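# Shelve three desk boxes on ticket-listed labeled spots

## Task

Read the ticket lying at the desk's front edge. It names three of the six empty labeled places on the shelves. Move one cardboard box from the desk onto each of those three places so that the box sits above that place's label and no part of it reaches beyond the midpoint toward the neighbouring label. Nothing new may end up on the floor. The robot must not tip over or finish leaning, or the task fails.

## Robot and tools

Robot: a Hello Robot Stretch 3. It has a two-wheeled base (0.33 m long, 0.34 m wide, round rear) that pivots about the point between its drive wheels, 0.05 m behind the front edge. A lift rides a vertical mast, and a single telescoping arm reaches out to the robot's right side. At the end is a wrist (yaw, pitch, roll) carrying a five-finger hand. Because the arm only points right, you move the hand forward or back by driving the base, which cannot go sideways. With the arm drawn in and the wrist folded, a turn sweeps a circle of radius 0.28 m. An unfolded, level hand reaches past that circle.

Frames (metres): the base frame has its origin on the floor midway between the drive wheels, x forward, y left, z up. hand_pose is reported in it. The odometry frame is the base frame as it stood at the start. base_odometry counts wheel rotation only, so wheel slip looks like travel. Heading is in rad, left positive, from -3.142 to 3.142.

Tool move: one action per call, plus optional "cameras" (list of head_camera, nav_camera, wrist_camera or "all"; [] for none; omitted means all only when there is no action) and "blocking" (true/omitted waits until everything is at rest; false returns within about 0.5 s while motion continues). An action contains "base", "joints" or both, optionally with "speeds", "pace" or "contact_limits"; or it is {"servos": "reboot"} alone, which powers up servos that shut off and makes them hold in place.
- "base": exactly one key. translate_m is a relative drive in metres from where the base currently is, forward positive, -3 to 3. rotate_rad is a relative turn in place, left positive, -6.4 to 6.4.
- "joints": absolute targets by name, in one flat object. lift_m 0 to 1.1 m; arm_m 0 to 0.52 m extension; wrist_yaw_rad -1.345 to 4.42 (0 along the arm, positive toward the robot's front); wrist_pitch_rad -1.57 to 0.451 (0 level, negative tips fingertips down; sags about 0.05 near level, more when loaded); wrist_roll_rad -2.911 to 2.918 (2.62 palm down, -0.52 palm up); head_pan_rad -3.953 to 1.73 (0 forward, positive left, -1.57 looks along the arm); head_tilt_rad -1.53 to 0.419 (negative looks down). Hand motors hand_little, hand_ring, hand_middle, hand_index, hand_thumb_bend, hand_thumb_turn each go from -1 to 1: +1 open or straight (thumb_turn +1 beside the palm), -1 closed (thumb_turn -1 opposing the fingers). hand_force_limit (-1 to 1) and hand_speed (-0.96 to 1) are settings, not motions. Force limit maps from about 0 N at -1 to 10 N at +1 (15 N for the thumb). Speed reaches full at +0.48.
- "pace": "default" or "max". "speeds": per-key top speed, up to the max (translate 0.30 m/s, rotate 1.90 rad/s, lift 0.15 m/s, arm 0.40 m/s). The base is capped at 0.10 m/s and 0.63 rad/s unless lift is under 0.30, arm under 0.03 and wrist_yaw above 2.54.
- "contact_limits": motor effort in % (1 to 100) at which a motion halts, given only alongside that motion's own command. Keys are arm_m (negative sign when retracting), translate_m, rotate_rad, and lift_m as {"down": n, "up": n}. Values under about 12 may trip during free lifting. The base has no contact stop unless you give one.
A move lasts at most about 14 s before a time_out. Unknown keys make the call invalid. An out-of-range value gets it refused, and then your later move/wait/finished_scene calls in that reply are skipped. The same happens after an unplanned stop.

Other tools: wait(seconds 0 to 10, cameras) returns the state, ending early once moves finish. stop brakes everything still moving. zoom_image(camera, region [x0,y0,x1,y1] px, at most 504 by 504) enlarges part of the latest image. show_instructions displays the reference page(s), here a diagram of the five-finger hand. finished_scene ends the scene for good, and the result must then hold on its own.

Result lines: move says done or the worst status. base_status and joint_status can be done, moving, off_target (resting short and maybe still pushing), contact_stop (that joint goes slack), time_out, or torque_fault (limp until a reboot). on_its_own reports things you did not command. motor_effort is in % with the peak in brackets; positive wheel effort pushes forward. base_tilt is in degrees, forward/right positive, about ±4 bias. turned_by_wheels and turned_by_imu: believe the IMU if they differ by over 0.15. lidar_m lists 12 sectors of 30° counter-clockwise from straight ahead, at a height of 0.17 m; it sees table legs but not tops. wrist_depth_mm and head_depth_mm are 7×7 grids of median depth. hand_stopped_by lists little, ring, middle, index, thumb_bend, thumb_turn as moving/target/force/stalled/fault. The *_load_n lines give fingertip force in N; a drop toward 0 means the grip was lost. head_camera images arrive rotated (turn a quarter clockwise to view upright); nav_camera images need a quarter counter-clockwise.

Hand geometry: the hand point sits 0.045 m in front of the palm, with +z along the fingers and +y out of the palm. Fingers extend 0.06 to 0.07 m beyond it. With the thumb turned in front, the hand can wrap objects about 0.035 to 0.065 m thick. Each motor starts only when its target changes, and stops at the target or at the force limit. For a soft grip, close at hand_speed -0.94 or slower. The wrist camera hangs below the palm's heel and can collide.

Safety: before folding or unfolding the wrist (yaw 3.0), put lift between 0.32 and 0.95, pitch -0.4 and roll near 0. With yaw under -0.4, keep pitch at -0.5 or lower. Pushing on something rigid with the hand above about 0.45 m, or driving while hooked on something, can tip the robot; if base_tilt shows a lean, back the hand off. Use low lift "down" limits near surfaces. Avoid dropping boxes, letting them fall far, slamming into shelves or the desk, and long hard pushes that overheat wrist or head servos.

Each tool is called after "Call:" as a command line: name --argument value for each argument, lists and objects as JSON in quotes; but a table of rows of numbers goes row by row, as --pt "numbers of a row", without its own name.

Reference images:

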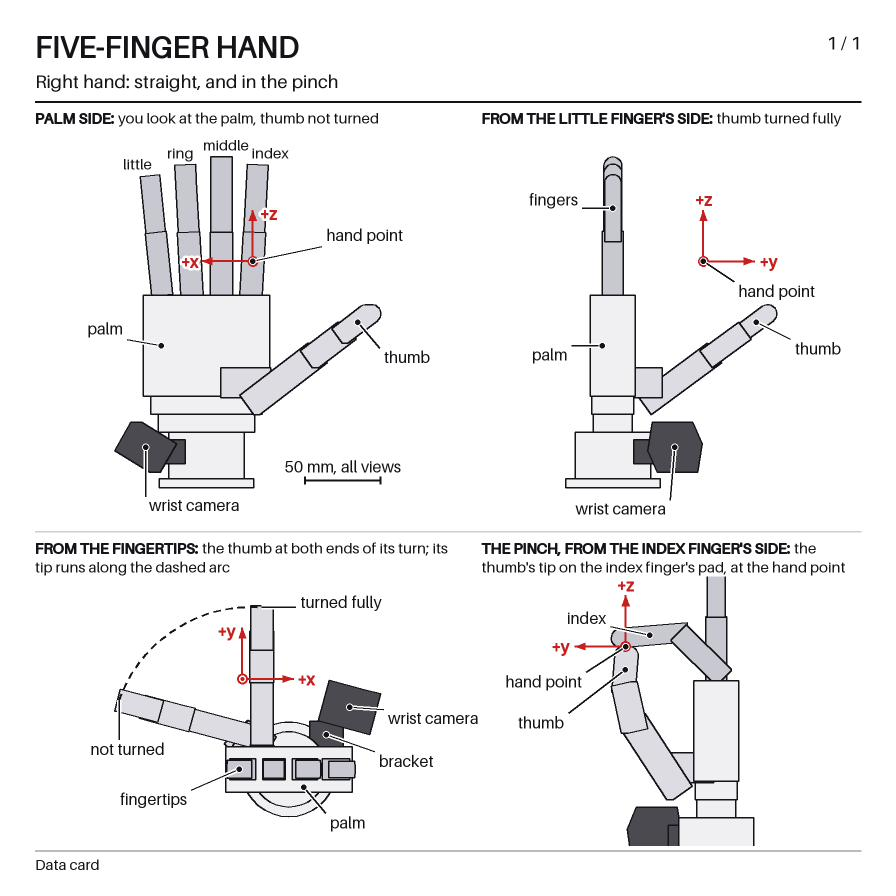

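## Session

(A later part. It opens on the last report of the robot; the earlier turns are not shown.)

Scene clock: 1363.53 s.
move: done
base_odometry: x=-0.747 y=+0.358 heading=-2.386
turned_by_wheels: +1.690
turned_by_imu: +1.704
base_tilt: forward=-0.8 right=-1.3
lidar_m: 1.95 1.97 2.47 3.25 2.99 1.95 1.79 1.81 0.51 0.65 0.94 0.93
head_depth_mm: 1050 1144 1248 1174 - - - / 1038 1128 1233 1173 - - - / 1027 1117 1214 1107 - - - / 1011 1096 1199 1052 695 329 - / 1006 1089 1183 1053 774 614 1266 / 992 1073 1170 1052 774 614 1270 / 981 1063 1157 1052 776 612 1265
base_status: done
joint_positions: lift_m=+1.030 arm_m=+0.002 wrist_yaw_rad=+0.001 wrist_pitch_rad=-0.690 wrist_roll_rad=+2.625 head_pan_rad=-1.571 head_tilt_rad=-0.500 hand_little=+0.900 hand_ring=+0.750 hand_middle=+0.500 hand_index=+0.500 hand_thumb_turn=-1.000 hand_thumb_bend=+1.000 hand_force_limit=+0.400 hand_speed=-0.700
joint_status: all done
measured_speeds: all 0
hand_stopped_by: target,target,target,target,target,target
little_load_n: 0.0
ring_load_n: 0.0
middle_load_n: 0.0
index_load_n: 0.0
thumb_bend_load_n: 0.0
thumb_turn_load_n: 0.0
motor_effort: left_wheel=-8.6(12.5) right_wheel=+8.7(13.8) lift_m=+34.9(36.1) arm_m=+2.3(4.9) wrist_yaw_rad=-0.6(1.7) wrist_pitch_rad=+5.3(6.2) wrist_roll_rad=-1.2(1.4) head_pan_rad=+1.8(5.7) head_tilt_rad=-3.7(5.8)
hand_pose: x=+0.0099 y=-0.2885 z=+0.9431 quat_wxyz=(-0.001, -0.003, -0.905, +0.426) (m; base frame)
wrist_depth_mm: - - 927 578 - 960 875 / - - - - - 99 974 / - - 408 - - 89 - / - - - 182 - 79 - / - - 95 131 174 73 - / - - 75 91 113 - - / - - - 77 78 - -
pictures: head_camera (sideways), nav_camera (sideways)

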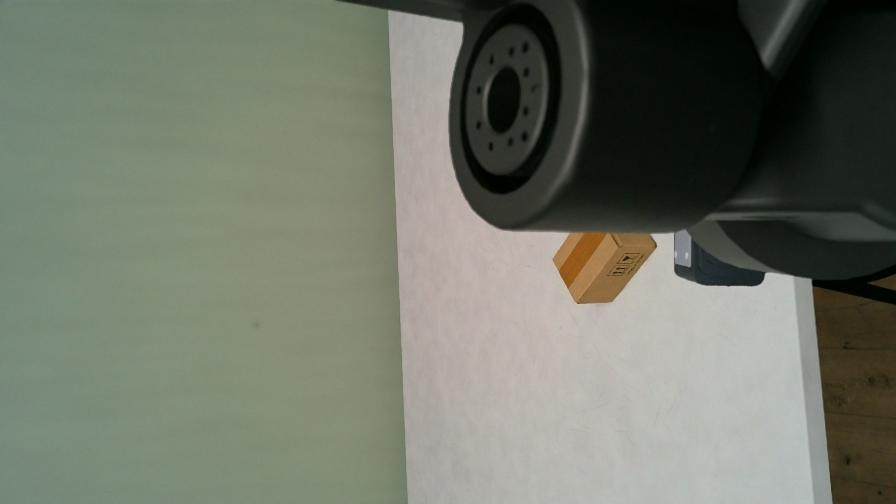

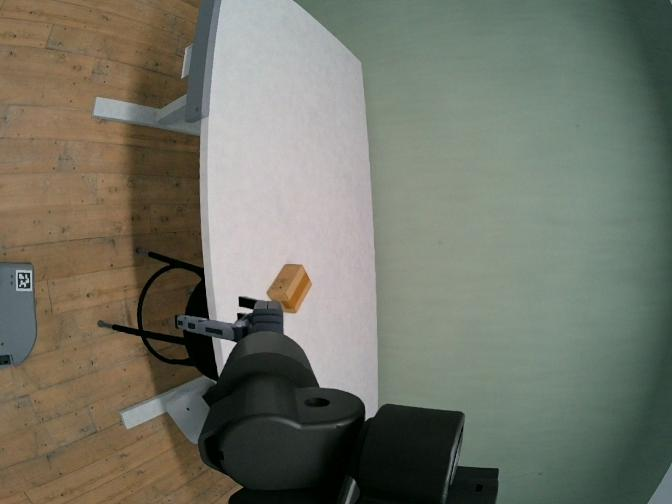

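Call:
move --base '{"translate_m": 0.131}' --joints '{"arm_m": 0.1}'

Call:
move --joints '{"wrist_yaw_rad": -0.825, "lift_m": 1.03}' --cameras '["head_camera", "nav_camera"]'

Scene clock: 1413.00 s.
move: done
base_odometry: x=-0.842 y=+0.268 heading=-2.386
turned_by_wheels: +0.000
turned_by_imu: -0.001
base_tilt: forward=-0.8 right=-1.3
lidar_m: 1.82 1.84 2.31 3.27 3.19 2.09 1.91 1.93 0.57 0.65 0.84 1.47
head_depth_mm: 1033 1117 - - - 614 794 / 1020 1107 1179 - - 294 1268 / 1010 1095 1168 - - 580 1010 / 996 1083 1177 1050 809 579 1268 / 991 1069 1167 1050 775 614 548 / 977 1059 1149 1050 774 613 548 / 967 1047 1138 1054 775 614 533
base_status: done
joint_positions: lift_m=+1.030 arm_m=+0.100 wrist_yaw_rad=+0.001 wrist_pitch_rad=-0.690 wrist_roll_rad=+2.625 head_pan_rad=-1.570 head_tilt_rad=-0.500 hand_little=+0.900 hand_ring=+0.750 hand_middle=+0.500 hand_index=+0.500 hand_thumb_turn=-1.000 hand_thumb_bend=+1.000 hand_force_limit=+0.400 hand_speed=-0.700
joint_status: all done
measured_speeds: all 0
hand_stopped_by: target,target,target,target,target,target
little_load_n: 0.0
ring_load_n: 0.0
middle_load_n: 0.0
index_load_n: 0.0
thumb_bend_load_n: 0.0
thumb_turn_load_n: 0.0
motor_effort: left_wheel=+0.9(8.8) right_wheel=+10.6(12.2) lift_m=+35.3(35.8) arm_m=+14.2(17.1) wrist_yaw_rad=-1.1(1.3) wrist_pitch_rad=+5.6(6.4) wrist_roll_rad=-1.0(1.4) head_pan_rad=+3.3(3.8) head_tilt_rad=-2.8(4.1)
hand_pose: x=+0.0099 y=-0.3861 z=+0.9431 quat_wxyz=(-0.001, -0.003, -0.905, +0.426) (m; base frame)
wrist_depth_mm: - 336 - - - - 860 / - - - - - 99 - / - - - - - 89 - / - - - 182 - 80 - / - - 93 131 174 73 - / - - 75 91 113 - - / - - - 77 78 - -
pictures: none

Scene clock: 1414.40 s.
move: done
base_odometry: x=-0.842 y=+0.268 heading=-2.386
turned_by_wheels: +0.000
turned_by_imu: +0.000
base_tilt: forward=-0.8 right=-1.2
lidar_m: 1.82 1.84 2.31 3.24 3.20 2.09 1.92 1.93 0.57 0.65 0.84 1.47
head_depth_mm: 1030 1121 - - - - 809 / 1022 1107 1179 - - - 1295 / 1012 1097 1169 - - 581 1030 / 998 1082 1171 1051 - 596 1268 / 990 1071 1168 1054 777 613 549 / 978 1059 1152 1047 775 614 548 / 968 1044 1139 1051 776 614 533
base_status: not commanded
joint_positions: lift_m=+1.030 arm_m=+0.100 wrist_yaw_rad=-0.823 wrist_pitch_rad=-0.690 wrist_roll_rad=+2.625 head_pan_rad=-1.570 head_tilt_rad=-0.500 hand_little=+0.900 hand_ring=+0.750 hand_middle=+0.500 hand_index=+0.500 hand_thumb_turn=-1.000 hand_thumb_bend=+1.000 hand_force_limit=+0.400 hand_speed=-0.700
joint_status: all done
measured_speeds: all 0
hand_stopped_by: target,target,target,target,target,target
little_load_n: 0.0
ring_load_n: 0.0
middle_load_n: 0.0
index_load_n: 0.0
thumb_bend_load_n: 0.0
thumb_turn_load_n: 0.0
motor_effort: left_wheel=+0.7(0.9) right_wheel=+10.4(11.2) lift_m=+34.7(40.8) arm_m=+14.4(15.1) wrist_yaw_rad=-2.1(3.8) wrist_pitch_rad=+5.5(6.1) wrist_roll_rad=-1.3(1.4) head_pan_rad=+3.4(4.1) head_tilt_rad=-3.1(3.6)
hand_pose: x=-0.1037 y=-0.3638 z=+0.9431 quat_wxyz=(+0.169, -0.365, -0.828, +0.391) (m; base frame)
wrist_depth_mm: - - - - - 952 659 / - - - - 590 99 - / - - - - - 89 - / - - - 195 - 79 - / - - 94 131 174 73 - / - - 75 91 113 - - / - - - 77 78 - -
pictures: head_camera (sideways), nav_camera (sideways)

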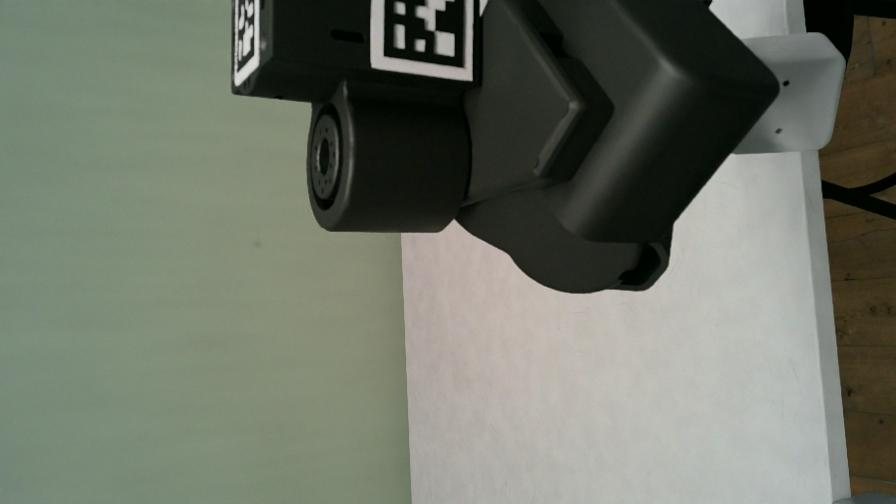

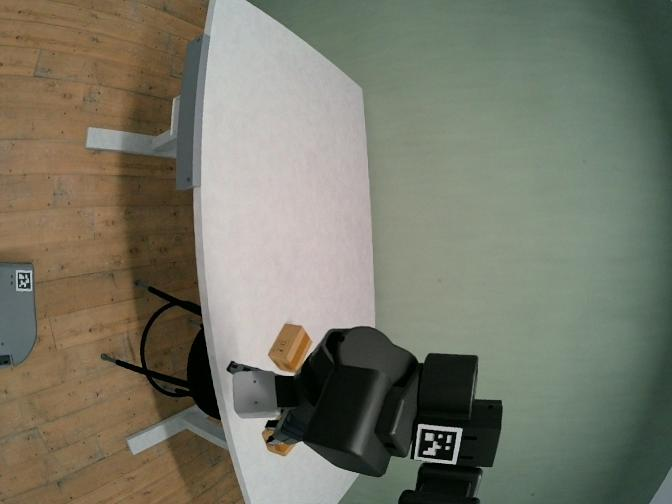

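Call:
move --base '{"translate_m": -0.007}' --joints '{"arm_m": 0.327, "head_tilt_rad": -0.6}'

Call:
move --joints '{"lift_m": 0.98}' --cameras '["head_camera", "nav_camera", "wrist_camera"]'

Scene clock: 1440.77 s.
move: done
base_odometry: x=-0.837 y=+0.273 heading=-2.386
turned_by_wheels: +0.000
turned_by_imu: -0.002
base_tilt: forward=-0.9 right=-1.3
lidar_m: 1.82 1.84 2.31 3.26 3.18 2.08 1.91 1.93 0.56 0.65 0.85 1.47
head_depth_mm: 1012 323 1217 812 683 607 1221 / 988 374 476 783 664 591 1278 / 998 371 435 811 684 592 1251 / 1002 1084 1100 876 685 590 1276 / 992 1092 1157 877 684 575 1280 / 983 1075 1155 879 683 575 1276 / 972 1066 1149 876 684 575 1282
base_status: done
joint_positions: lift_m=+1.030 arm_m=+0.327 wrist_yaw_rad=-0.824 wrist_pitch_rad=-0.690 wrist_roll_rad=+2.625 head_pan_rad=-1.570 head_tilt_rad=-0.601 hand_little=+0.900 hand_ring=+0.750 hand_middle=+0.500 hand_index=+0.500 hand_thumb_turn=-1.000 hand_thumb_bend=+1.000 hand_force_limit=+0.400 hand_speed=-0.700
joint_status: all done
measured_speeds: all 0
hand_stopped_by: target,target,target,target,target,target
little_load_n: -0.5
ring_load_n: 0.0
middle_load_n: 0.0
index_load_n: 0.0
thumb_bend_load_n: 0.0
thumb_turn_load_n: 0.0
motor_effort: left_wheel=-4.3(8.9) right_wheel=-1.5(9.3) lift_m=+35.0(35.4) arm_m=+14.3(16.9) wrist_yaw_rad=-0.7(2.0) wrist_pitch_rad=+5.7(6.2) wrist_roll_rad=-1.2(1.4) head_pan_rad=+2.6(3.2) head_tilt_rad=-2.6(4.7)
hand_pose: x=-0.1038 y=-0.5907 z=+0.9431 quat_wxyz=(+0.170, -0.365, -0.828, +0.391) (m; base frame)
wrist_depth_mm: - - 271 - - - 187 / - - 289 - - 99 - / - - - - - 89 - / - - - 182 - 80 - / - - 95 131 174 73 - / - - 75 91 113 - - / - - - 77 78 - -
pictures: none

Scene clock: 1442.07 s.
move: done
base_odometry: x=-0.837 y=+0.273 heading=-2.386
turned_by_wheels: +0.000
turned_by_imu: +0.000
base_tilt: forward=-0.9 right=-1.3
lidar_m: 1.82 1.84 2.31 3.26 3.19 2.08 1.91 1.92 0.57 0.65 0.85 1.47
head_depth_mm: 1040 1088 339 814 683 607 1224 / 1024 402 412 632 662 591 1281 / 1015 407 387 503 682 591 1247 / 1004 1094 1051 879 685 591 1279 / 994 1093 1150 877 683 574 1279 / 982 1082 1161 880 684 576 1276 / 974 1065 1145 878 684 576 1286
base_status: not commanded
joint_positions: lift_m=+0.980 arm_m=+0.327 wrist_yaw_rad=-0.824 wrist_pitch_rad=-0.690 wrist_roll_rad=+2.625 head_pan_rad=-1.570 head_tilt_rad=-0.601 hand_little=+0.900 hand_ring=+0.750 hand_middle=+0.500 hand_index=+0.500 hand_thumb_turn=-1.000 hand_thumb_bend=+1.000 hand_force_limit=+0.400 hand_speed=-0.700
joint_status: all done
measured_speeds: all 0
hand_stopped_by: target,target,target,target,target,target
little_load_n: 0.0
ring_load_n: 0.0
middle_load_n: 0.0
index_load_n: 0.0
thumb_bend_load_n: 0.0
thumb_turn_load_n: 0.0
motor_effort: left_wheel=-4.4(4.7) right_wheel=-2.0(2.0) lift_m=+26.1(34.6) arm_m=+13.5(15.0) wrist_yaw_rad=-0.9(1.4) wrist_pitch_rad=+5.6(6.1) wrist_roll_rad=-1.3(1.4) head_pan_rad=+2.3(3.4) head_tilt_rad=-1.2(3.6)
hand_pose: x=-0.1038 y=-0.5907 z=+0.8931 quat_wxyz=(+0.170, -0.365, -0.828, +0.391) (m; base frame)
wrist_depth_mm: - - 248 - 187 162 152 / - 258 255 - - 99 164 / - - 269 - - 89 184 / - - - 182 - 80 - / - - 94 131 174 73 - / - - 75 91 113 - - / - - - 77 78 - -
pictures: head_camera (sideways), nav_camera (sideways), wrist_camera

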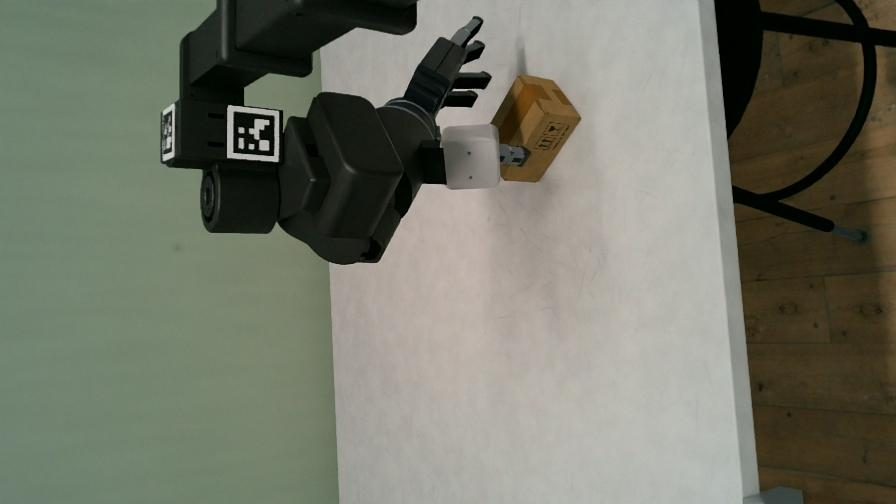

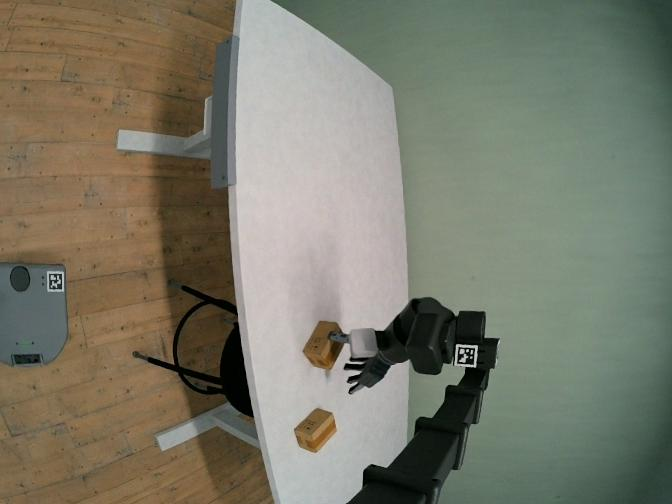

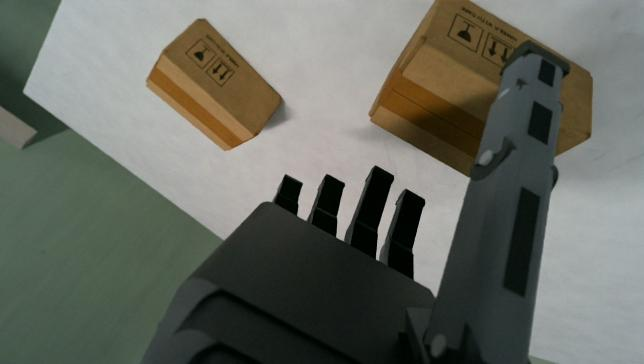

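Call:
move --joints '{"lift_m": 0.93}' --cameras '["head_camera", "wrist_camera"]'

Scene clock: 1464.87 s.
move: done
base_odometry: x=-0.837 y=+0.273 heading=-2.386
turned_by_wheels: +0.000
turned_by_imu: -0.001
base_tilt: forward=-0.8 right=-1.2
lidar_m: 1.82 1.84 2.31 3.25 3.19 2.08 1.91 1.92 0.57 0.65 0.85 1.47
head_depth_mm: 1039 1141 355 328 685 607 1224 / 1026 1123 436 572 663 591 1278 / 1016 1111 429 417 664 591 1249 / 1007 1106 1158 812 682 591 1276 / 995 1089 1156 878 685 575 1274 / 982 1078 1163 878 685 575 1276 / 972 1065 1141 877 684 576 1279
base_status: not commanded
joint_positions: lift_m=+0.930 arm_m=+0.327 wrist_yaw_rad=-0.824 wrist_pitch_rad=-0.690 wrist_roll_rad=+2.625 head_pan_rad=-1.570 head_tilt_rad=-0.601 hand_little=+0.900 hand_ring=+0.750 hand_middle=+0.500 hand_index=+0.500 hand_thumb_turn=-1.000 hand_thumb_bend=+1.000 hand_force_limit=+0.400 hand_speed=-0.700
joint_status: all done
measured_speeds: all 0
hand_stopped_by: target,target,target,target,target,target
little_load_n: 0.0
ring_load_n: 0.0
middle_load_n: 0.0
index_load_n: 0.0
thumb_bend_load_n: 0.5
thumb_turn_load_n: 0.0
motor_effort: left_wheel=-4.5(4.8) right_wheel=-1.5(2.3) lift_m=+26.1(36.0) arm_m=+9.5(11.1) wrist_yaw_rad=-1.1(1.6) wrist_pitch_rad=+5.4(6.1) wrist_roll_rad=-1.3(1.3) head_pan_rad=+1.4(3.6) head_tilt_rad=+0.0(1.9)
hand_pose: x=-0.1038 y=-0.5907 z=+0.8431 quat_wxyz=(+0.170, -0.365, -0.828, +0.391) (m; base frame)
wrist_depth_mm: - - 177 154 138 118 109 / - 220 - 180 160 104 118 / - 225 242 - - 89 134 / - 659 241 182 - 79 157 / - - 93 131 170 73 180 / - - 75 91 113 - - / - - - 77 78 - -
pictures: head_camera (sideways), wrist_camera

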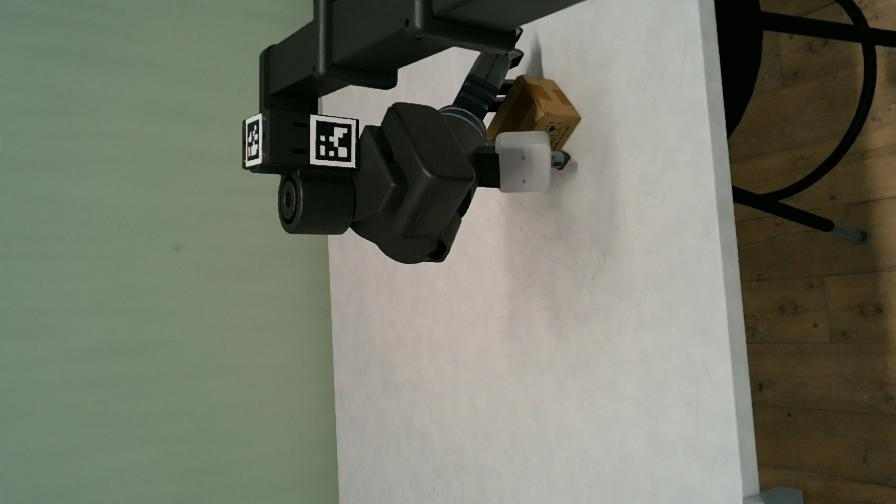

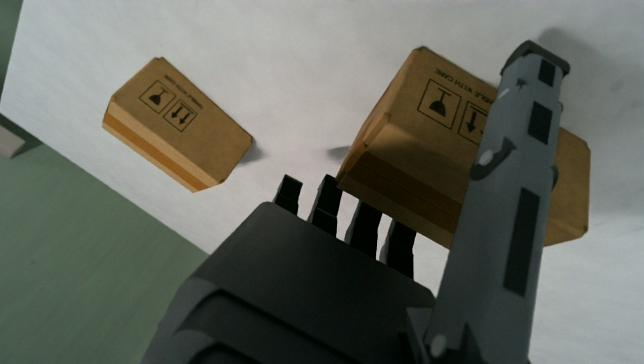

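Call:
move --joints '{"hand_speed": -0.9, "hand_force_limit": -0.2, "hand_index": -0.4, "hand_middle": -0.4}'

Call:
move --joints '{"hand_force_limit": 0.4, "hand_index": -0.6, "hand_middle": -0.6}'

Call:
move --joints '{"lift_m": 1.03}' --cameras '["head_camera", "wrist_camera"]'

Scene clock: 1472.83 s.
move: off_target
base_odometry: x=-0.837 y=+0.273 heading=-2.386
turned_by_wheels: +0.000
turned_by_imu: -0.002
base_tilt: forward=-0.8 right=-1.3
lidar_m: 1.82 1.84 2.31 3.26 3.18 2.08 1.90 1.92 0.56 0.65 0.85 1.47
head_depth_mm: 1037 1143 356 328 683 607 1227 / 1027 1127 435 572 662 591 1280 / 1017 1111 429 416 663 592 1250 / 1005 1106 1158 811 685 591 1275 / 997 1094 1160 878 684 575 1277 / 981 1075 1156 876 684 576 1278 / 971 1066 1141 879 683 576 1280
base_status: not commanded
joint_positions: lift_m=+0.930 arm_m=+0.327 wrist_yaw_rad=-0.824 wrist_pitch_rad=-0.690 wrist_roll_rad=+2.625 head_pan_rad=-1.570 head_tilt_rad=-0.601 hand_little=+0.900 hand_ring=+0.750 hand_middle=+0.065 hand_index=+0.055 hand_thumb_turn=-1.000 hand_thumb_bend=+1.000 hand_force_limit=-0.200 hand_speed=-0.900
joint_status: hand_middle off_target (ended at +0.065, target -0.400); hand_index off_target (ended at +0.055, target -0.400); the others done
measured_speeds: all 0
hand_stopped_by: target,target,force,force,target,target
little_load_n: 0.0
ring_load_n: 0.0
middle_load_n: 3.5
index_load_n: 5.5
thumb_bend_load_n: 1.0
thumb_turn_load_n: -1.5
motor_effort: left_wheel=-4.5(5.0) right_wheel=-1.6(2.3) lift_m=+34.8(37.5) arm_m=+4.1(7.3) wrist_yaw_rad=-0.8(1.5) wrist_pitch_rad=+5.9(6.4) wrist_roll_rad=-1.3(1.4) head_pan_rad=+2.0(3.2) head_tilt_rad=+3.1(3.5)
hand_pose: x=-0.1038 y=-0.5907 z=+0.8431 quat_wxyz=(+0.170, -0.365, -0.828, +0.391) (m; base frame)
wrist_depth_mm: - - 177 154 139 117 109 / - 221 - 180 161 98 118 / - 226 243 - - 87 127 / - 657 241 - - 79 - / - - 92 131 161 73 - / - - 75 91 113 - - / - - - 77 78 - -
pictures: none

Scene clock: 1473.73 s.
move: off_target
base_odometry: x=-0.837 y=+0.273 heading=-2.386
turned_by_wheels: +0.000
turned_by_imu: +0.000
base_tilt: forward=-0.8 right=-1.2
lidar_m: 1.82 1.84 2.32 3.26 3.17 2.08 1.91 1.92 0.56 0.65 0.85 1.47
head_depth_mm: 1038 1145 356 328 684 608 1225 / 1025 1124 435 570 662 590 1279 / 1015 1112 428 416 661 590 1252 / 1007 1106 1161 813 685 590 1283 / 991 1091 1161 877 685 576 1279 / 982 1080 1159 878 684 575 1278 / 970 1064 1144 877 684 574 1275
base_status: not commanded
joint_positions: lift_m=+0.930 arm_m=+0.327 wrist_yaw_rad=-0.824 wrist_pitch_rad=-0.690 wrist_roll_rad=+2.625 head_pan_rad=-1.570 head_tilt_rad=-0.601 hand_little=+0.900 hand_ring=+0.750 hand_middle=+0.050 hand_index=+0.049 hand_thumb_turn=-1.000 hand_thumb_bend=+1.000 hand_force_limit=+0.400 hand_speed=-0.900
joint_status: hand_middle off_target (ended at +0.050, target -0.600); hand_index off_target (ended at +0.049, target -0.600); the others done
measured_speeds: all 0
hand_stopped_by: target,target,force,force,target,target
little_load_n: 0.0
ring_load_n: 0.0
middle_load_n: 9.5
index_load_n: 6.5
thumb_bend_load_n: 2.0
thumb_turn_load_n: -1.5
motor_effort: left_wheel=-4.5(4.7) right_wheel=-1.9(2.2) lift_m=+33.3(34.7) arm_m=+3.7(4.8) wrist_yaw_rad=-0.8(1.4) wrist_pitch_rad=+5.5(6.3) wrist_roll_rad=-1.2(1.4) head_pan_rad=+1.9(2.8) head_tilt_rad=+3.6(4.0)
hand_pose: x=-0.1038 y=-0.5907 z=+0.8431 quat_wxyz=(+0.170, -0.365, -0.828, +0.391) (m; base frame)
wrist_depth_mm: - - 177 153 139 117 109 / - 222 - 180 160 98 118 / - 225 242 - - 87 - / - 657 241 - - 79 - / - - 93 131 161 73 - / - - 75 91 113 - - / - - - 77 78 - -
pictures: none

Scene clock: 1475.47 s.
move: done
base_odometry: x=-0.837 y=+0.273 heading=-2.386
turned_by_wheels: +0.000
turned_by_imu: +0.000
base_tilt: forward=-0.8 right=-1.2
lidar_m: 1.82 1.84 2.31 3.25 3.16 2.08 1.91 1.92 0.56 0.65 0.85 1.47
head_depth_mm: 1013 323 1216 812 684 607 1225 / 989 374 476 662 663 589 1281 / 998 370 434 812 673 591 1251 / 1001 1082 1099 876 684 591 1275 / 993 1095 1158 880 684 575 1280 / 983 1076 1158 878 683 574 1277 / 972 1065 1143 878 685 574 1279
base_status: not commanded
joint_positions: lift_m=+1.030 arm_m=+0.327 wrist_yaw_rad=-0.824 wrist_pitch_rad=-0.690 wrist_roll_rad=+2.625 head_pan_rad=-1.570 head_tilt_rad=-0.601 hand_little=+0.900 hand_ring=+0.750 hand_middle=+0.049 hand_index=+0.048 hand_thumb_turn=-1.000 hand_thumb_bend=+1.000 hand_force_limit=+0.400 hand_speed=-0.900
joint_status: all done
measured_speeds: all 0
hand_stopped_by: target,target,force,force,target,target
little_load_n: 0.0
ring_load_n: 0.0
middle_load_n: 0.0
index_load_n: 0.0
thumb_bend_load_n: 0.0
thumb_turn_load_n: 0.0
motor_effort: left_wheel=-4.5(4.9) right_wheel=-1.8(2.2) lift_m=+37.2(41.1) arm_m=+2.0(3.8) wrist_yaw_rad=-0.9(1.3) wrist_pitch_rad=+5.5(6.3) wrist_roll_rad=-1.2(1.3) head_pan_rad=+0.5(3.2) head_tilt_rad=+4.0(4.5)
hand_pose: x=-0.1038 y=-0.5906 z=+0.9430 quat_wxyz=(+0.170, -0.365, -0.828, +0.391) (m; base frame)
wrist_depth_mm: - - 272 - - - - / - - 291 - - 99 - / - - - - - 89 - / - - - - 166 79 - / - - 94 131 161 73 - / - - 75 91 113 - - / - - - 77 78 - -
pictures: head_camera (sideways), wrist_camera

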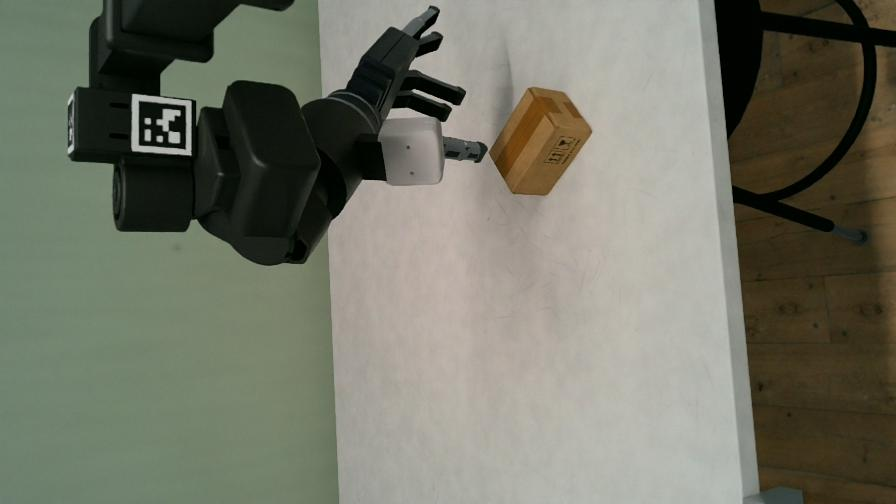

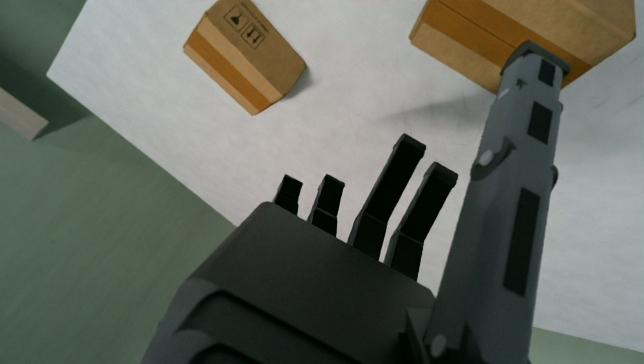

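Call:
move --base '{"translate_m": 0.01}' --joints '{"hand_speed": -0.6, "hand_index": 0.5, "hand_middle": 0.5, "arm_m": 0.314}'

Call:
move --joints '{"lift_m": 0.98}' --cameras '["head_camera", "wrist_camera"]'

Scene clock: 1504.83 s.
move: done
base_odometry: x=-0.845 y=+0.266 heading=-2.386
turned_by_wheels: +0.000
turned_by_imu: -0.001
base_tilt: forward=-0.8 right=-1.3
lidar_m: 1.82 1.83 2.30 3.26 3.21 2.09 1.92 1.93 0.57 0.65 0.84 1.47
head_depth_mm: 1013 341 1216 783 683 609 1252 / 990 362 450 701 659 592 1279 / 995 362 359 785 678 592 1252 / 1001 1070 1049 879 686 591 1281 / 992 1089 1164 878 686 576 1279 / 982 1077 1156 880 683 576 1284 / 969 1064 1141 880 686 560 1246
base_status: done
joint_positions: lift_m=+1.030 arm_m=+0.314 wrist_yaw_rad=-0.824 wrist_pitch_rad=-0.690 wrist_roll_rad=+2.625 head_pan_rad=-1.570 head_tilt_rad=-0.600 hand_little=+0.900 hand_ring=+0.750 hand_middle=+0.500 hand_index=+0.500 hand_thumb_turn=-1.000 hand_thumb_bend=+1.000 hand_force_limit=+0.400 hand_speed=-0.600
joint_status: all done
measured_speeds: all 0
hand_stopped_by: target,target,target,target,target,target
little_load_n: 0.0
ring_load_n: 0.0
middle_load_n: 0.0
index_load_n: 0.0
thumb_bend_load_n: 0.0
thumb_turn_load_n: 0.0
motor_effort: left_wheel=+3.3(8.1) right_wheel=+6.0(9.8) lift_m=+34.2(35.2) arm_m=-14.1(16.3) wrist_yaw_rad=-1.1(1.4) wrist_pitch_rad=+5.4(6.0) wrist_roll_rad=-1.3(1.3) head_pan_rad=+0.5(2.2) head_tilt_rad=+4.1(5.0)
hand_pose: x=-0.1038 y=-0.5776 z=+0.9430 quat_wxyz=(+0.170, -0.365, -0.828, +0.391) (m; base frame)
wrist_depth_mm: - - 285 - - - 186 / - - 297 - - 99 - / - - - - - 88 - / - - - 182 - 80 - / - - 95 131 174 73 - / - - 75 91 113 - - / - - - 77 78 - -
pictures: none

Scene clock: 1506.13 s.
move: done
base_odometry: x=-0.845 y=+0.266 heading=-2.386
turned_by_wheels: +0.000
turned_by_imu: +0.000
base_tilt: forward=-0.8 right=-1.2
lidar_m: 1.82 1.83 2.30 3.26 3.18 2.09 1.92 1.94 0.57 0.65 0.84 1.47
head_depth_mm: 1038 1090 330 814 685 608 1256 / 1025 402 395 576 659 591 1281 / 1011 412 381 485 677 591 1251 / 1003 1093 1099 842 686 591 1283 / 992 1088 1162 878 683 576 1277 / 980 1078 1158 880 685 576 1276 / 973 1064 1140 879 684 560 1252
base_status: not commanded
joint_positions: lift_m=+0.980 arm_m=+0.314 wrist_yaw_rad=-0.824 wrist_pitch_rad=-0.690 wrist_roll_rad=+2.625 head_pan_rad=-1.570 head_tilt_rad=-0.600 hand_little=+0.900 hand_ring=+0.750 hand_middle=+0.500 hand_index=+0.500 hand_thumb_turn=-1.000 hand_thumb_bend=+1.000 hand_force_limit=+0.400 hand_speed=-0.600
joint_status: all done
measured_speeds: all 0
hand_stopped_by: target,target,target,target,target,target
little_load_n: 0.0
ring_load_n: 0.0
middle_load_n: 0.0
index_load_n: -0.5
thumb_bend_load_n: 0.0
thumb_turn_load_n: 0.0
motor_effort: left_wheel=+3.4(3.7) right_wheel=+5.7(6.6) lift_m=+25.5(29.7) arm_m=-12.8(14.2) wrist_yaw_rad=-0.8(1.3) wrist_pitch_rad=+5.6(6.1) wrist_roll_rad=-1.3(1.3) head_pan_rad=+0.3(2.6) head_tilt_rad=+4.0(4.8)
hand_pose: x=-0.1038 y=-0.5776 z=+0.8931 quat_wxyz=(+0.170, -0.365, -0.828, +0.391) (m; base frame)
wrist_depth_mm: - - - - 185 - 151 / - - 266 - - 99 161 / - - 282 - - 89 183 / - - - 182 - 80 - / - - 94 131 175 73 - / - - 75 91 113 - - / - - - 77 78 - -
pictures: head_camera (sideways), wrist_camera

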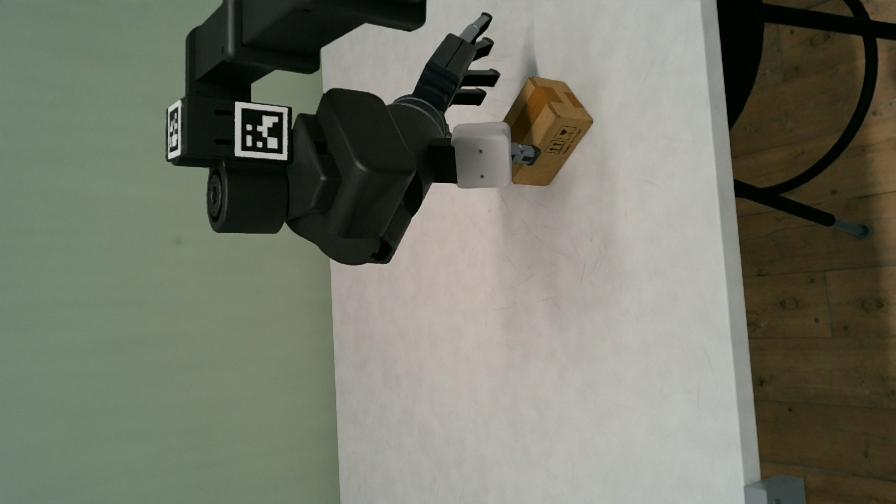

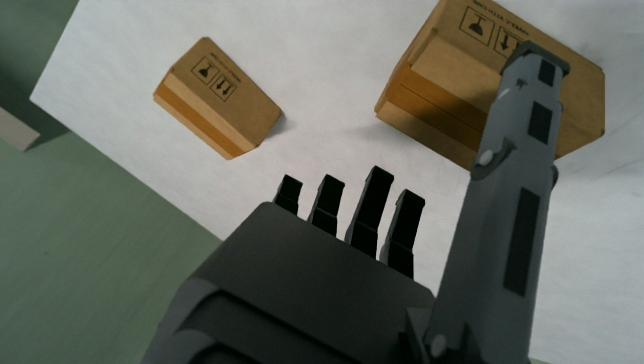

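Call:
move --joints '{"lift_m": 0.928}'

Call:
move --joints '{"hand_speed": -0.9, "hand_force_limit": -0.2, "hand_index": -0.4, "hand_middle": -0.4}'

Call:
move --joints '{"hand_force_limit": 0.6, "hand_index": -0.6, "hand_middle": -0.6}'

Call:
move --joints '{"lift_m": 0.945}' --cameras '["head_camera", "wrist_camera"]'

Scene clock: 1514.93 s.
move: done
base_odometry: x=-0.845 y=+0.266 heading=-2.386
turned_by_wheels: +0.000
turned_by_imu: -0.001
base_tilt: forward=-0.8 right=-1.2
lidar_m: 1.81 1.83 2.30 3.25 3.19 2.09 1.92 1.94 0.57 0.65 0.85 1.47
head_depth_mm: 1039 1144 382 327 663 609 1249 / 1025 1130 420 564 656 591 1282 / 1015 1116 425 406 643 591 1254 / 1004 1102 1163 782 686 592 1280 / 990 1091 1164 880 684 576 1277 / 981 1076 1158 879 685 575 1278 / 967 1061 1143 879 685 560 1250
base_status: not commanded
joint_positions: lift_m=+0.928 arm_m=+0.314 wrist_yaw_rad=-0.824 wrist_pitch_rad=-0.690 wrist_roll_rad=+2.625 head_pan_rad=-1.570 head_tilt_rad=-0.600 hand_little=+0.900 hand_ring=+0.750 hand_middle=+0.500 hand_index=+0.500 hand_thumb_turn=-1.000 hand_thumb_bend=+1.000 hand_force_limit=+0.400 hand_speed=-0.600
joint_status: all done
measured_speeds: all 0
hand_stopped_by: target,target,target,target,target,target
little_load_n: 0.0
ring_load_n: -0.5
middle_load_n: 0.0
index_load_n: 0.0
thumb_bend_load_n: 0.0
thumb_turn_load_n: 0.0
motor_effort: left_wheel=+3.5(3.8) right_wheel=+6.2(6.4) lift_m=+23.8(34.0) arm_m=-6.9(8.7) wrist_yaw_rad=-0.3(1.6) wrist_pitch_rad=+5.9(6.3) wrist_roll_rad=-1.3(1.3) head_pan_rad=+1.3(2.2) head_tilt_rad=+3.4(4.3)
hand_pose: x=-0.1038 y=-0.5776 z=+0.8411 quat_wxyz=(+0.170, -0.365, -0.828, +0.391) (m; base frame)
wrist_depth_mm: - - 177 151 136 118 109 / - - - 178 158 100 117 / - 235 254 - - 89 132 / - 624 253 182 - 80 153 / - - 93 131 171 73 177 / - - 75 91 113 - - / - - - 77 78 - -
pictures: none

Scene clock: 1518.33 s.
move: off_target
base_odometry: x=-0.845 y=+0.266 heading=-2.386
turned_by_wheels: +0.000
turned_by_imu: -0.001
base_tilt: forward=-0.9 right=-1.2
lidar_m: 1.81 1.83 2.31 3.26 3.20 2.09 1.92 1.93 0.57 0.65 0.84 1.47
head_depth_mm: 1035 1144 383 327 664 609 1249 / 1025 1132 421 564 655 591 1283 / 1013 1114 425 406 644 591 1251 / 999 1102 1159 785 686 591 1281 / 988 1091 1162 878 684 575 1278 / 978 1078 1163 880 685 575 1276 / 972 1061 1137 879 685 562 1248
base_status: not commanded
joint_positions: lift_m=+0.928 arm_m=+0.314 wrist_yaw_rad=-0.824 wrist_pitch_rad=-0.690 wrist_roll_rad=+2.625 head_pan_rad=-1.570 head_tilt_rad=-0.600 hand_little=+0.900 hand_ring=+0.750 hand_middle=+0.065 hand_index=+0.055 hand_thumb_turn=-1.000 hand_thumb_bend=+1.000 hand_force_limit=-0.200 hand_speed=-0.900
joint_status: hand_middle off_target (ended at +0.065, target -0.400); hand_index off_target (ended at +0.055, target -0.400); the others done
measured_speeds: all 0
hand_stopped_by: target,target,force,force,target,target
little_load_n: 0.0
ring_load_n: 0.0
middle_load_n: 3.5
index_load_n: 5.0
thumb_bend_load_n: 1.0
thumb_turn_load_n: -1.5
motor_effort: left_wheel=+3.2(3.7) right_wheel=+6.1(6.6) lift_m=+28.1(29.3) arm_m=-2.4(6.9) wrist_yaw_rad=-0.8(1.3) wrist_pitch_rad=+5.4(6.4) wrist_roll_rad=-1.2(1.4) head_pan_rad=+1.0(2.3) head_tilt_rad=+2.3(4.2)
hand_pose: x=-0.1039 y=-0.5777 z=+0.8412 quat_wxyz=(+0.170, -0.365, -0.828, +0.391) (m; base frame)
wrist_depth_mm: - - 177 152 137 117 109 / - - - 178 158 98 117 / - 234 254 - - 87 125 / - 616 255 - - 79 - / - - 92 131 161 73 - / - - 75 91 113 - - / - - - 77 78 - -
pictures: none

Scene clock: 1519.23 s.
move: off_target
base_odometry: x=-0.845 y=+0.266 heading=-2.386
turned_by_wheels: +0.000
turned_by_imu: +0.000
base_tilt: forward=-0.9 right=-1.3
lidar_m: 1.81 1.83 2.31 3.26 3.19 2.09 1.91 1.94 0.57 0.65 0.84 1.47
head_depth_mm: 1034 1146 382 327 664 608 1259 / 1025 1129 421 565 656 592 1286 / 1010 1116 424 406 643 592 1252 / 1001 1103 1164 785 684 592 1282 / 993 1088 1162 879 685 576 1279 / 983 1077 1157 879 685 575 1281 / 970 1063 1142 878 686 560 1251
base_status: not commanded
joint_positions: lift_m=+0.928 arm_m=+0.314 wrist_yaw_rad=-0.825 wrist_pitch_rad=-0.689 wrist_roll_rad=+2.625 head_pan_rad=-1.570 head_tilt_rad=-0.600 hand_little=+0.900 hand_ring=+0.750 hand_middle=+0.050 hand_index=+0.040 hand_thumb_turn=-1.000 hand_thumb_bend=+1.001 hand_force_limit=+0.600 hand_speed=-0.900
joint_status: hand_middle off_target (ended at +0.050, target -0.600); hand_index off_target (ended at +0.040, target -0.600); the others done
measured_speeds: all 0
hand_stopped_by: target,target,force,force,target,target
little_load_n: 0.0
ring_load_n: 0.0
middle_load_n: 8.5
index_load_n: 9.5
thumb_bend_load_n: 1.5
thumb_turn_load_n: -2.5
motor_effort: left_wheel=+3.5(3.7) right_wheel=+6.2(6.3) lift_m=+29.8(30.1) arm_m=-1.5(2.7) wrist_yaw_rad=-0.8(1.2) wrist_pitch_rad=+5.6(6.0) wrist_roll_rad=-1.2(1.3) head_pan_rad=+1.8(2.4) head_tilt_rad=+3.0(3.9)
hand_pose: x=-0.1040 y=-0.5778 z=+0.8412 quat_wxyz=(+0.170, -0.365, -0.828, +0.391) (m; base frame)
wrist_depth_mm: - - 177 152 137 116 109 / - - - 178 158 98 118 / - 233 254 - - 86 - / - 620 254 - - 79 - / - - 93 131 161 73 - / - - 75 91 113 - - / - - - 77 78 - -
pictures: none

Scene clock: 1520.10 s.
move: done
base_odometry: x=-0.845 y=+0.266 heading=-2.386
turned_by_wheels: +0.000
turned_by_imu: +0.000
base_tilt: forward=-0.9 right=-1.3
lidar_m: 1.81 1.83 2.30 3.26 3.20 2.09 1.92 1.94 0.57 0.65 0.84 1.47
head_depth_mm: 1035 1138 340 786 685 608 1252 / 1025 1106 411 557 652 591 1279 / 1016 1102 409 399 649 592 1252 / 1002 1105 1166 814 686 591 1280 / 989 1089 1165 881 684 576 1282 / 981 1080 1155 879 685 575 1285 / 972 1061 1146 878 684 561 1254
base_status: not commanded
joint_positions: lift_m=+0.945 arm_m=+0.314 wrist_yaw_rad=-0.825 wrist_pitch_rad=-0.689 wrist_roll_rad=+2.625 head_pan_rad=-1.570 head_tilt_rad=-0.600 hand_little=+0.900 hand_ring=+0.750 hand_middle=+0.049 hand_index=+0.039 hand_thumb_turn=-1.000 hand_thumb_bend=+1.000 hand_force_limit=+0.600 hand_speed=-0.900
joint_status: all done
measured_speeds: all 0
hand_stopped_by: target,target,force,force,target,target
little_load_n: 0.0
ring_load_n: 0.0
middle_load_n: 1.5
index_load_n: 0.0
thumb_bend_load_n: 0.0
thumb_turn_load_n: 0.0
motor_effort: left_wheel=+3.3(3.6) right_wheel=+5.7(6.6) lift_m=+37.8(40.9) arm_m=-0.3(1.6) wrist_yaw_rad=-0.3(0.9) wrist_pitch_rad=+5.3(6.0) wrist_roll_rad=-1.2(1.4) head_pan_rad=+0.8(1.9) head_tilt_rad=+2.8(4.1)
hand_pose: x=-0.1040 y=-0.5778 z=+0.8582 quat_wxyz=(+0.170, -0.365, -0.828, +0.391) (m; base frame)
wrist_depth_mm: - - 186 170 151 127 121 / - 239 - 188 - 100 129 / - 246 260 - - 89 - / - - 267 - 166 80 - / - - 93 131 161 73 - / - - 75 91 113 - - / - - - 77 78 - -
pictures: head_camera (sideways), wrist_camera

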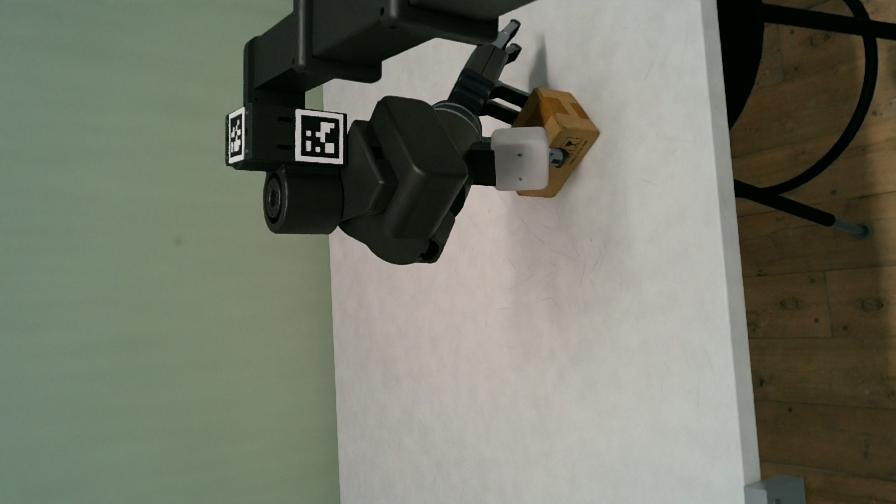

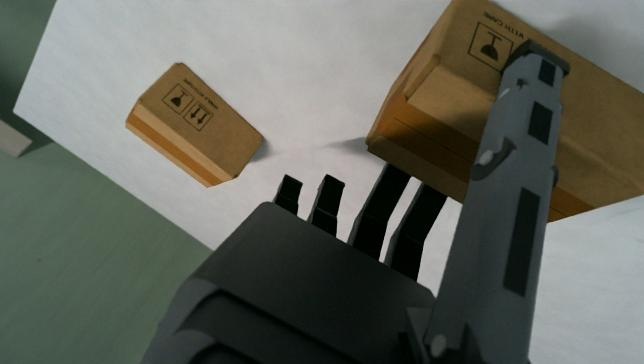

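Call:
move --joints '{"lift_m": 1.03, "hand_speed": -0.6, "hand_index": 0.5, "hand_middle": 0.5}' --cameras '["head_camera", "wrist_camera"]'

Call:
zoom_image --camera "head_camera" --region '[460, 60, 640, 230]'

Scene clock: 1602.73 s.
move: done
base_odometry: x=-0.845 y=+0.266 heading=-2.386
turned_by_wheels: +0.000
turned_by_imu: -0.001
base_tilt: forward=-0.8 right=-1.2
lidar_m: 1.81 1.83 2.30 3.27 3.20 2.10 1.92 1.93 0.57 0.65 0.84 1.47
head_depth_mm: 1011 341 1221 785 685 607 1252 / 986 362 449 785 655 591 1278 / 996 362 358 785 665 591 1257 / 1000 1075 1049 881 685 591 1278 / 991 1090 1166 879 685 577 1279 / 984 1074 1158 880 685 575 1281 / 970 1069 1144 877 684 562 1252
base_status: not commanded
joint_positions: lift_m=+1.030 arm_m=+0.314 wrist_yaw_rad=-0.825 wrist_pitch_rad=-0.689 wrist_roll_rad=+2.625 head_pan_rad=-1.570 head_tilt_rad=-0.600 hand_little=+0.900 hand_ring=+0.750 hand_middle=+0.500 hand_index=+0.500 hand_thumb_turn=-1.000 hand_thumb_bend=+1.000 hand_force_limit=+0.600 hand_speed=-0.600
joint_status: all done
measured_speeds: all 0
hand_stopped_by: target,target,target,target,target,target
little_load_n: 0.0
ring_load_n: 0.0
middle_load_n: 0.0
index_load_n: 0.0
thumb_bend_load_n: 0.0
thumb_turn_load_n: 0.0
motor_effort: left_wheel=+3.4(3.6) right_wheel=+5.7(6.7) lift_m=+36.0(39.8) arm_m=+6.0(6.1) wrist_yaw_rad=-1.0(1.0) wrist_pitch_rad=+4.8(6.0) wrist_roll_rad=-1.3(1.4) head_pan_rad=+0.8(1.9) head_tilt_rad=+2.1(3.8)
hand_pose: x=-0.1040 y=-0.5777 z=+0.9432 quat_wxyz=(+0.170, -0.365, -0.828, +0.391) (m; base frame)
wrist_depth_mm: - - 285 - - - - / - - 296 - - 99 - / - - - - - 89 - / - - - 182 - 80 - / - - 95 131 175 73 - / - - 75 91 113 - - / - - - 77 78 - -
pictures: head_camera (sideways), wrist_camera

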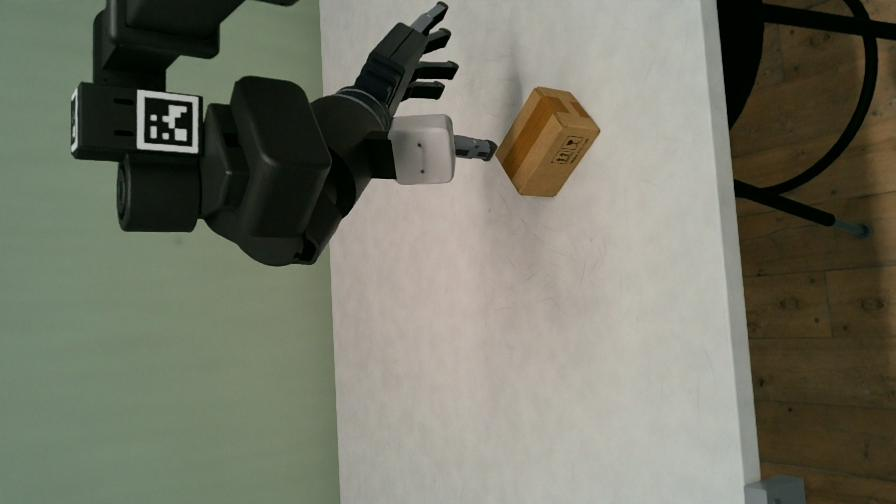

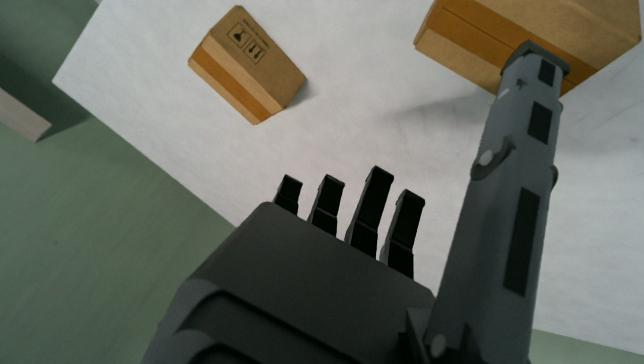

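Scaled by 2.800 from the camera's 896x504 image, which has a finer 1280x720 frame.

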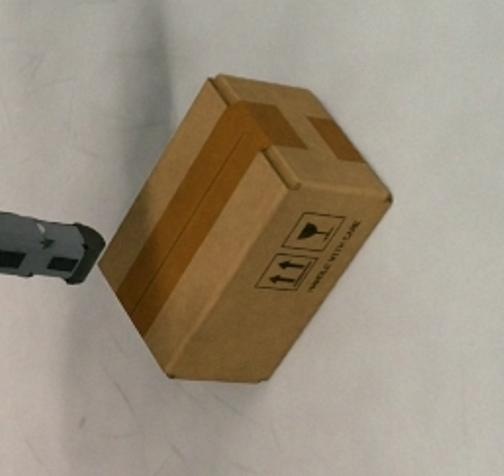

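Call:
move --base '{"translate_m": 0.011}' --joints '{"arm_m": 0.312, "wrist_yaw_rad": -0.785}'

Call:
move --joints '{"lift_m": 0.95}' --cameras '["head_camera", "wrist_camera"]'

Scene clock: 1673.93 s.
move: done
base_odometry: x=-0.853 y=+0.259 heading=-2.386
turned_by_wheels: +0.000
turned_by_imu: -0.001
base_tilt: forward=-0.9 right=-1.3
lidar_m: 1.80 1.82 2.29 3.26 3.23 2.10 1.93 1.94 0.58 0.65 0.84 1.47
head_depth_mm: 1013 341 1218 813 684 609 1254 / 988 360 446 784 656 591 1279 / 995 362 359 783 671 592 1222 / 998 1077 1048 882 685 575 1275 / 989 1085 1159 878 685 576 1280 / 978 1073 1156 880 686 576 1280 / 970 1063 1141 875 686 560 1255
base_status: done
joint_positions: lift_m=+1.030 arm_m=+0.312 wrist_yaw_rad=-0.786 wrist_pitch_rad=-0.689 wrist_roll_rad=+2.625 head_pan_rad=-1.570 head_tilt_rad=-0.600 hand_little=+0.900 hand_ring=+0.750 hand_middle=+0.500 hand_index=+0.500 hand_thumb_turn=-1.000 hand_thumb_bend=+1.000 hand_force_limit=+0.600 hand_speed=-0.600
joint_status: all done
measured_speeds: all 0
hand_stopped_by: target,target,target,target,target,target
little_load_n: 0.0
ring_load_n: -0.5
middle_load_n: 0.0
index_load_n: -0.5
thumb_bend_load_n: 0.0
thumb_turn_load_n: 0.0
motor_effort: left_wheel=+3.9(7.9) right_wheel=+5.8(10.5) lift_m=+34.7(37.3) arm_m=-13.9(15.3) wrist_yaw_rad=+0.8(2.8) wrist_pitch_rad=+5.5(6.1) wrist_roll_rad=-1.2(1.3) head_pan_rad=+0.1(1.3) head_tilt_rad=+1.9(3.3)
hand_pose: x=-0.0993 y=-0.5788 z=+0.9432 quat_wxyz=(+0.162, -0.349, -0.834, +0.394) (m; base frame)
wrist_depth_mm: - - 288 - - - 186 / - - 304 - - 99 - / - - - - - 89 - / - - - 182 - 80 - / - - 95 131 174 73 - / - - 75 91 113 - - / - - - 77 78 - -
pictures: none

Scene clock: 1675.50 s.
move: done
base_odometry: x=-0.853 y=+0.259 heading=-2.386
turned_by_wheels: +0.000
turned_by_imu: +0.000
base_tilt: forward=-0.8 right=-1.3
lidar_m: 1.80 1.82 2.29 3.27 3.22 2.10 1.93 1.95 0.58 0.65 0.84 1.47
head_depth_mm: 1036 1132 338 783 684 608 1253 / 1026 1109 404 552 650 592 1280 / 1015 1105 406 398 647 592 1224 / 1001 1100 1160 814 686 575 1283 / 991 1084 1159 880 684 576 1283 / 979 1076 1157 877 685 576 1280 / 968 1068 1139 879 685 560 1250
base_status: not commanded
joint_positions: lift_m=+0.950 arm_m=+0.312 wrist_yaw_rad=-0.786 wrist_pitch_rad=-0.689 wrist_roll_rad=+2.625 head_pan_rad=-1.570 head_tilt_rad=-0.600 hand_little=+0.900 hand_ring=+0.750 hand_middle=+0.500 hand_index=+0.500 hand_thumb_turn=-1.000 hand_thumb_bend=+1.000 hand_force_limit=+0.600 hand_speed=-0.600
joint_status: all done
measured_speeds: all 0
hand_stopped_by: target,target,target,target,target,target
little_load_n: 0.0
ring_load_n: 0.0
middle_load_n: 0.0
index_load_n: 0.0
thumb_bend_load_n: 0.0
thumb_turn_load_n: 0.0
motor_effort: left_wheel=+3.6(3.9) right_wheel=+6.3(6.8) lift_m=+24.7(34.6) arm_m=-11.3(13.9) wrist_yaw_rad=+0.1(1.4) wrist_pitch_rad=+5.3(6.2) wrist_roll_rad=-1.2(1.3) head_pan_rad=+0.2(2.0) head_tilt_rad=+1.8(2.8)
hand_pose: x=-0.0993 y=-0.5789 z=+0.8632 quat_wxyz=(+0.162, -0.349, -0.835, +0.394) (m; base frame)
wrist_depth_mm: 365 - - 175 162 136 126 / - 247 - - - 99 138 / - 259 269 - - 89 154 / - - - 182 - 79 177 / - - 93 131 174 73 - / - - 75 91 113 - - / - - - 77 78 - -
pictures: head_camera (sideways), wrist_camera

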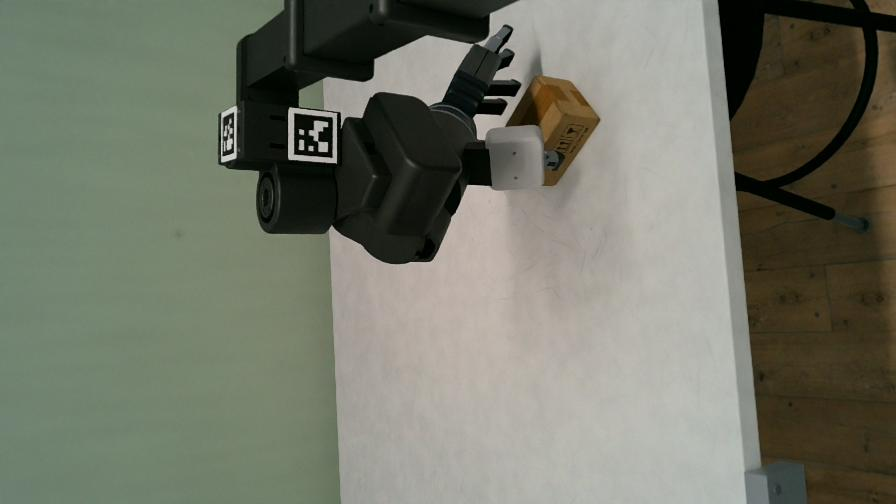

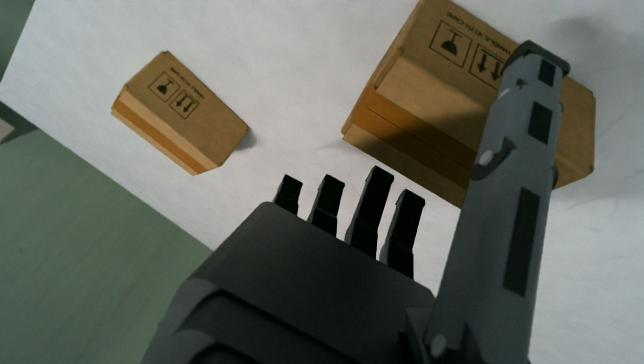

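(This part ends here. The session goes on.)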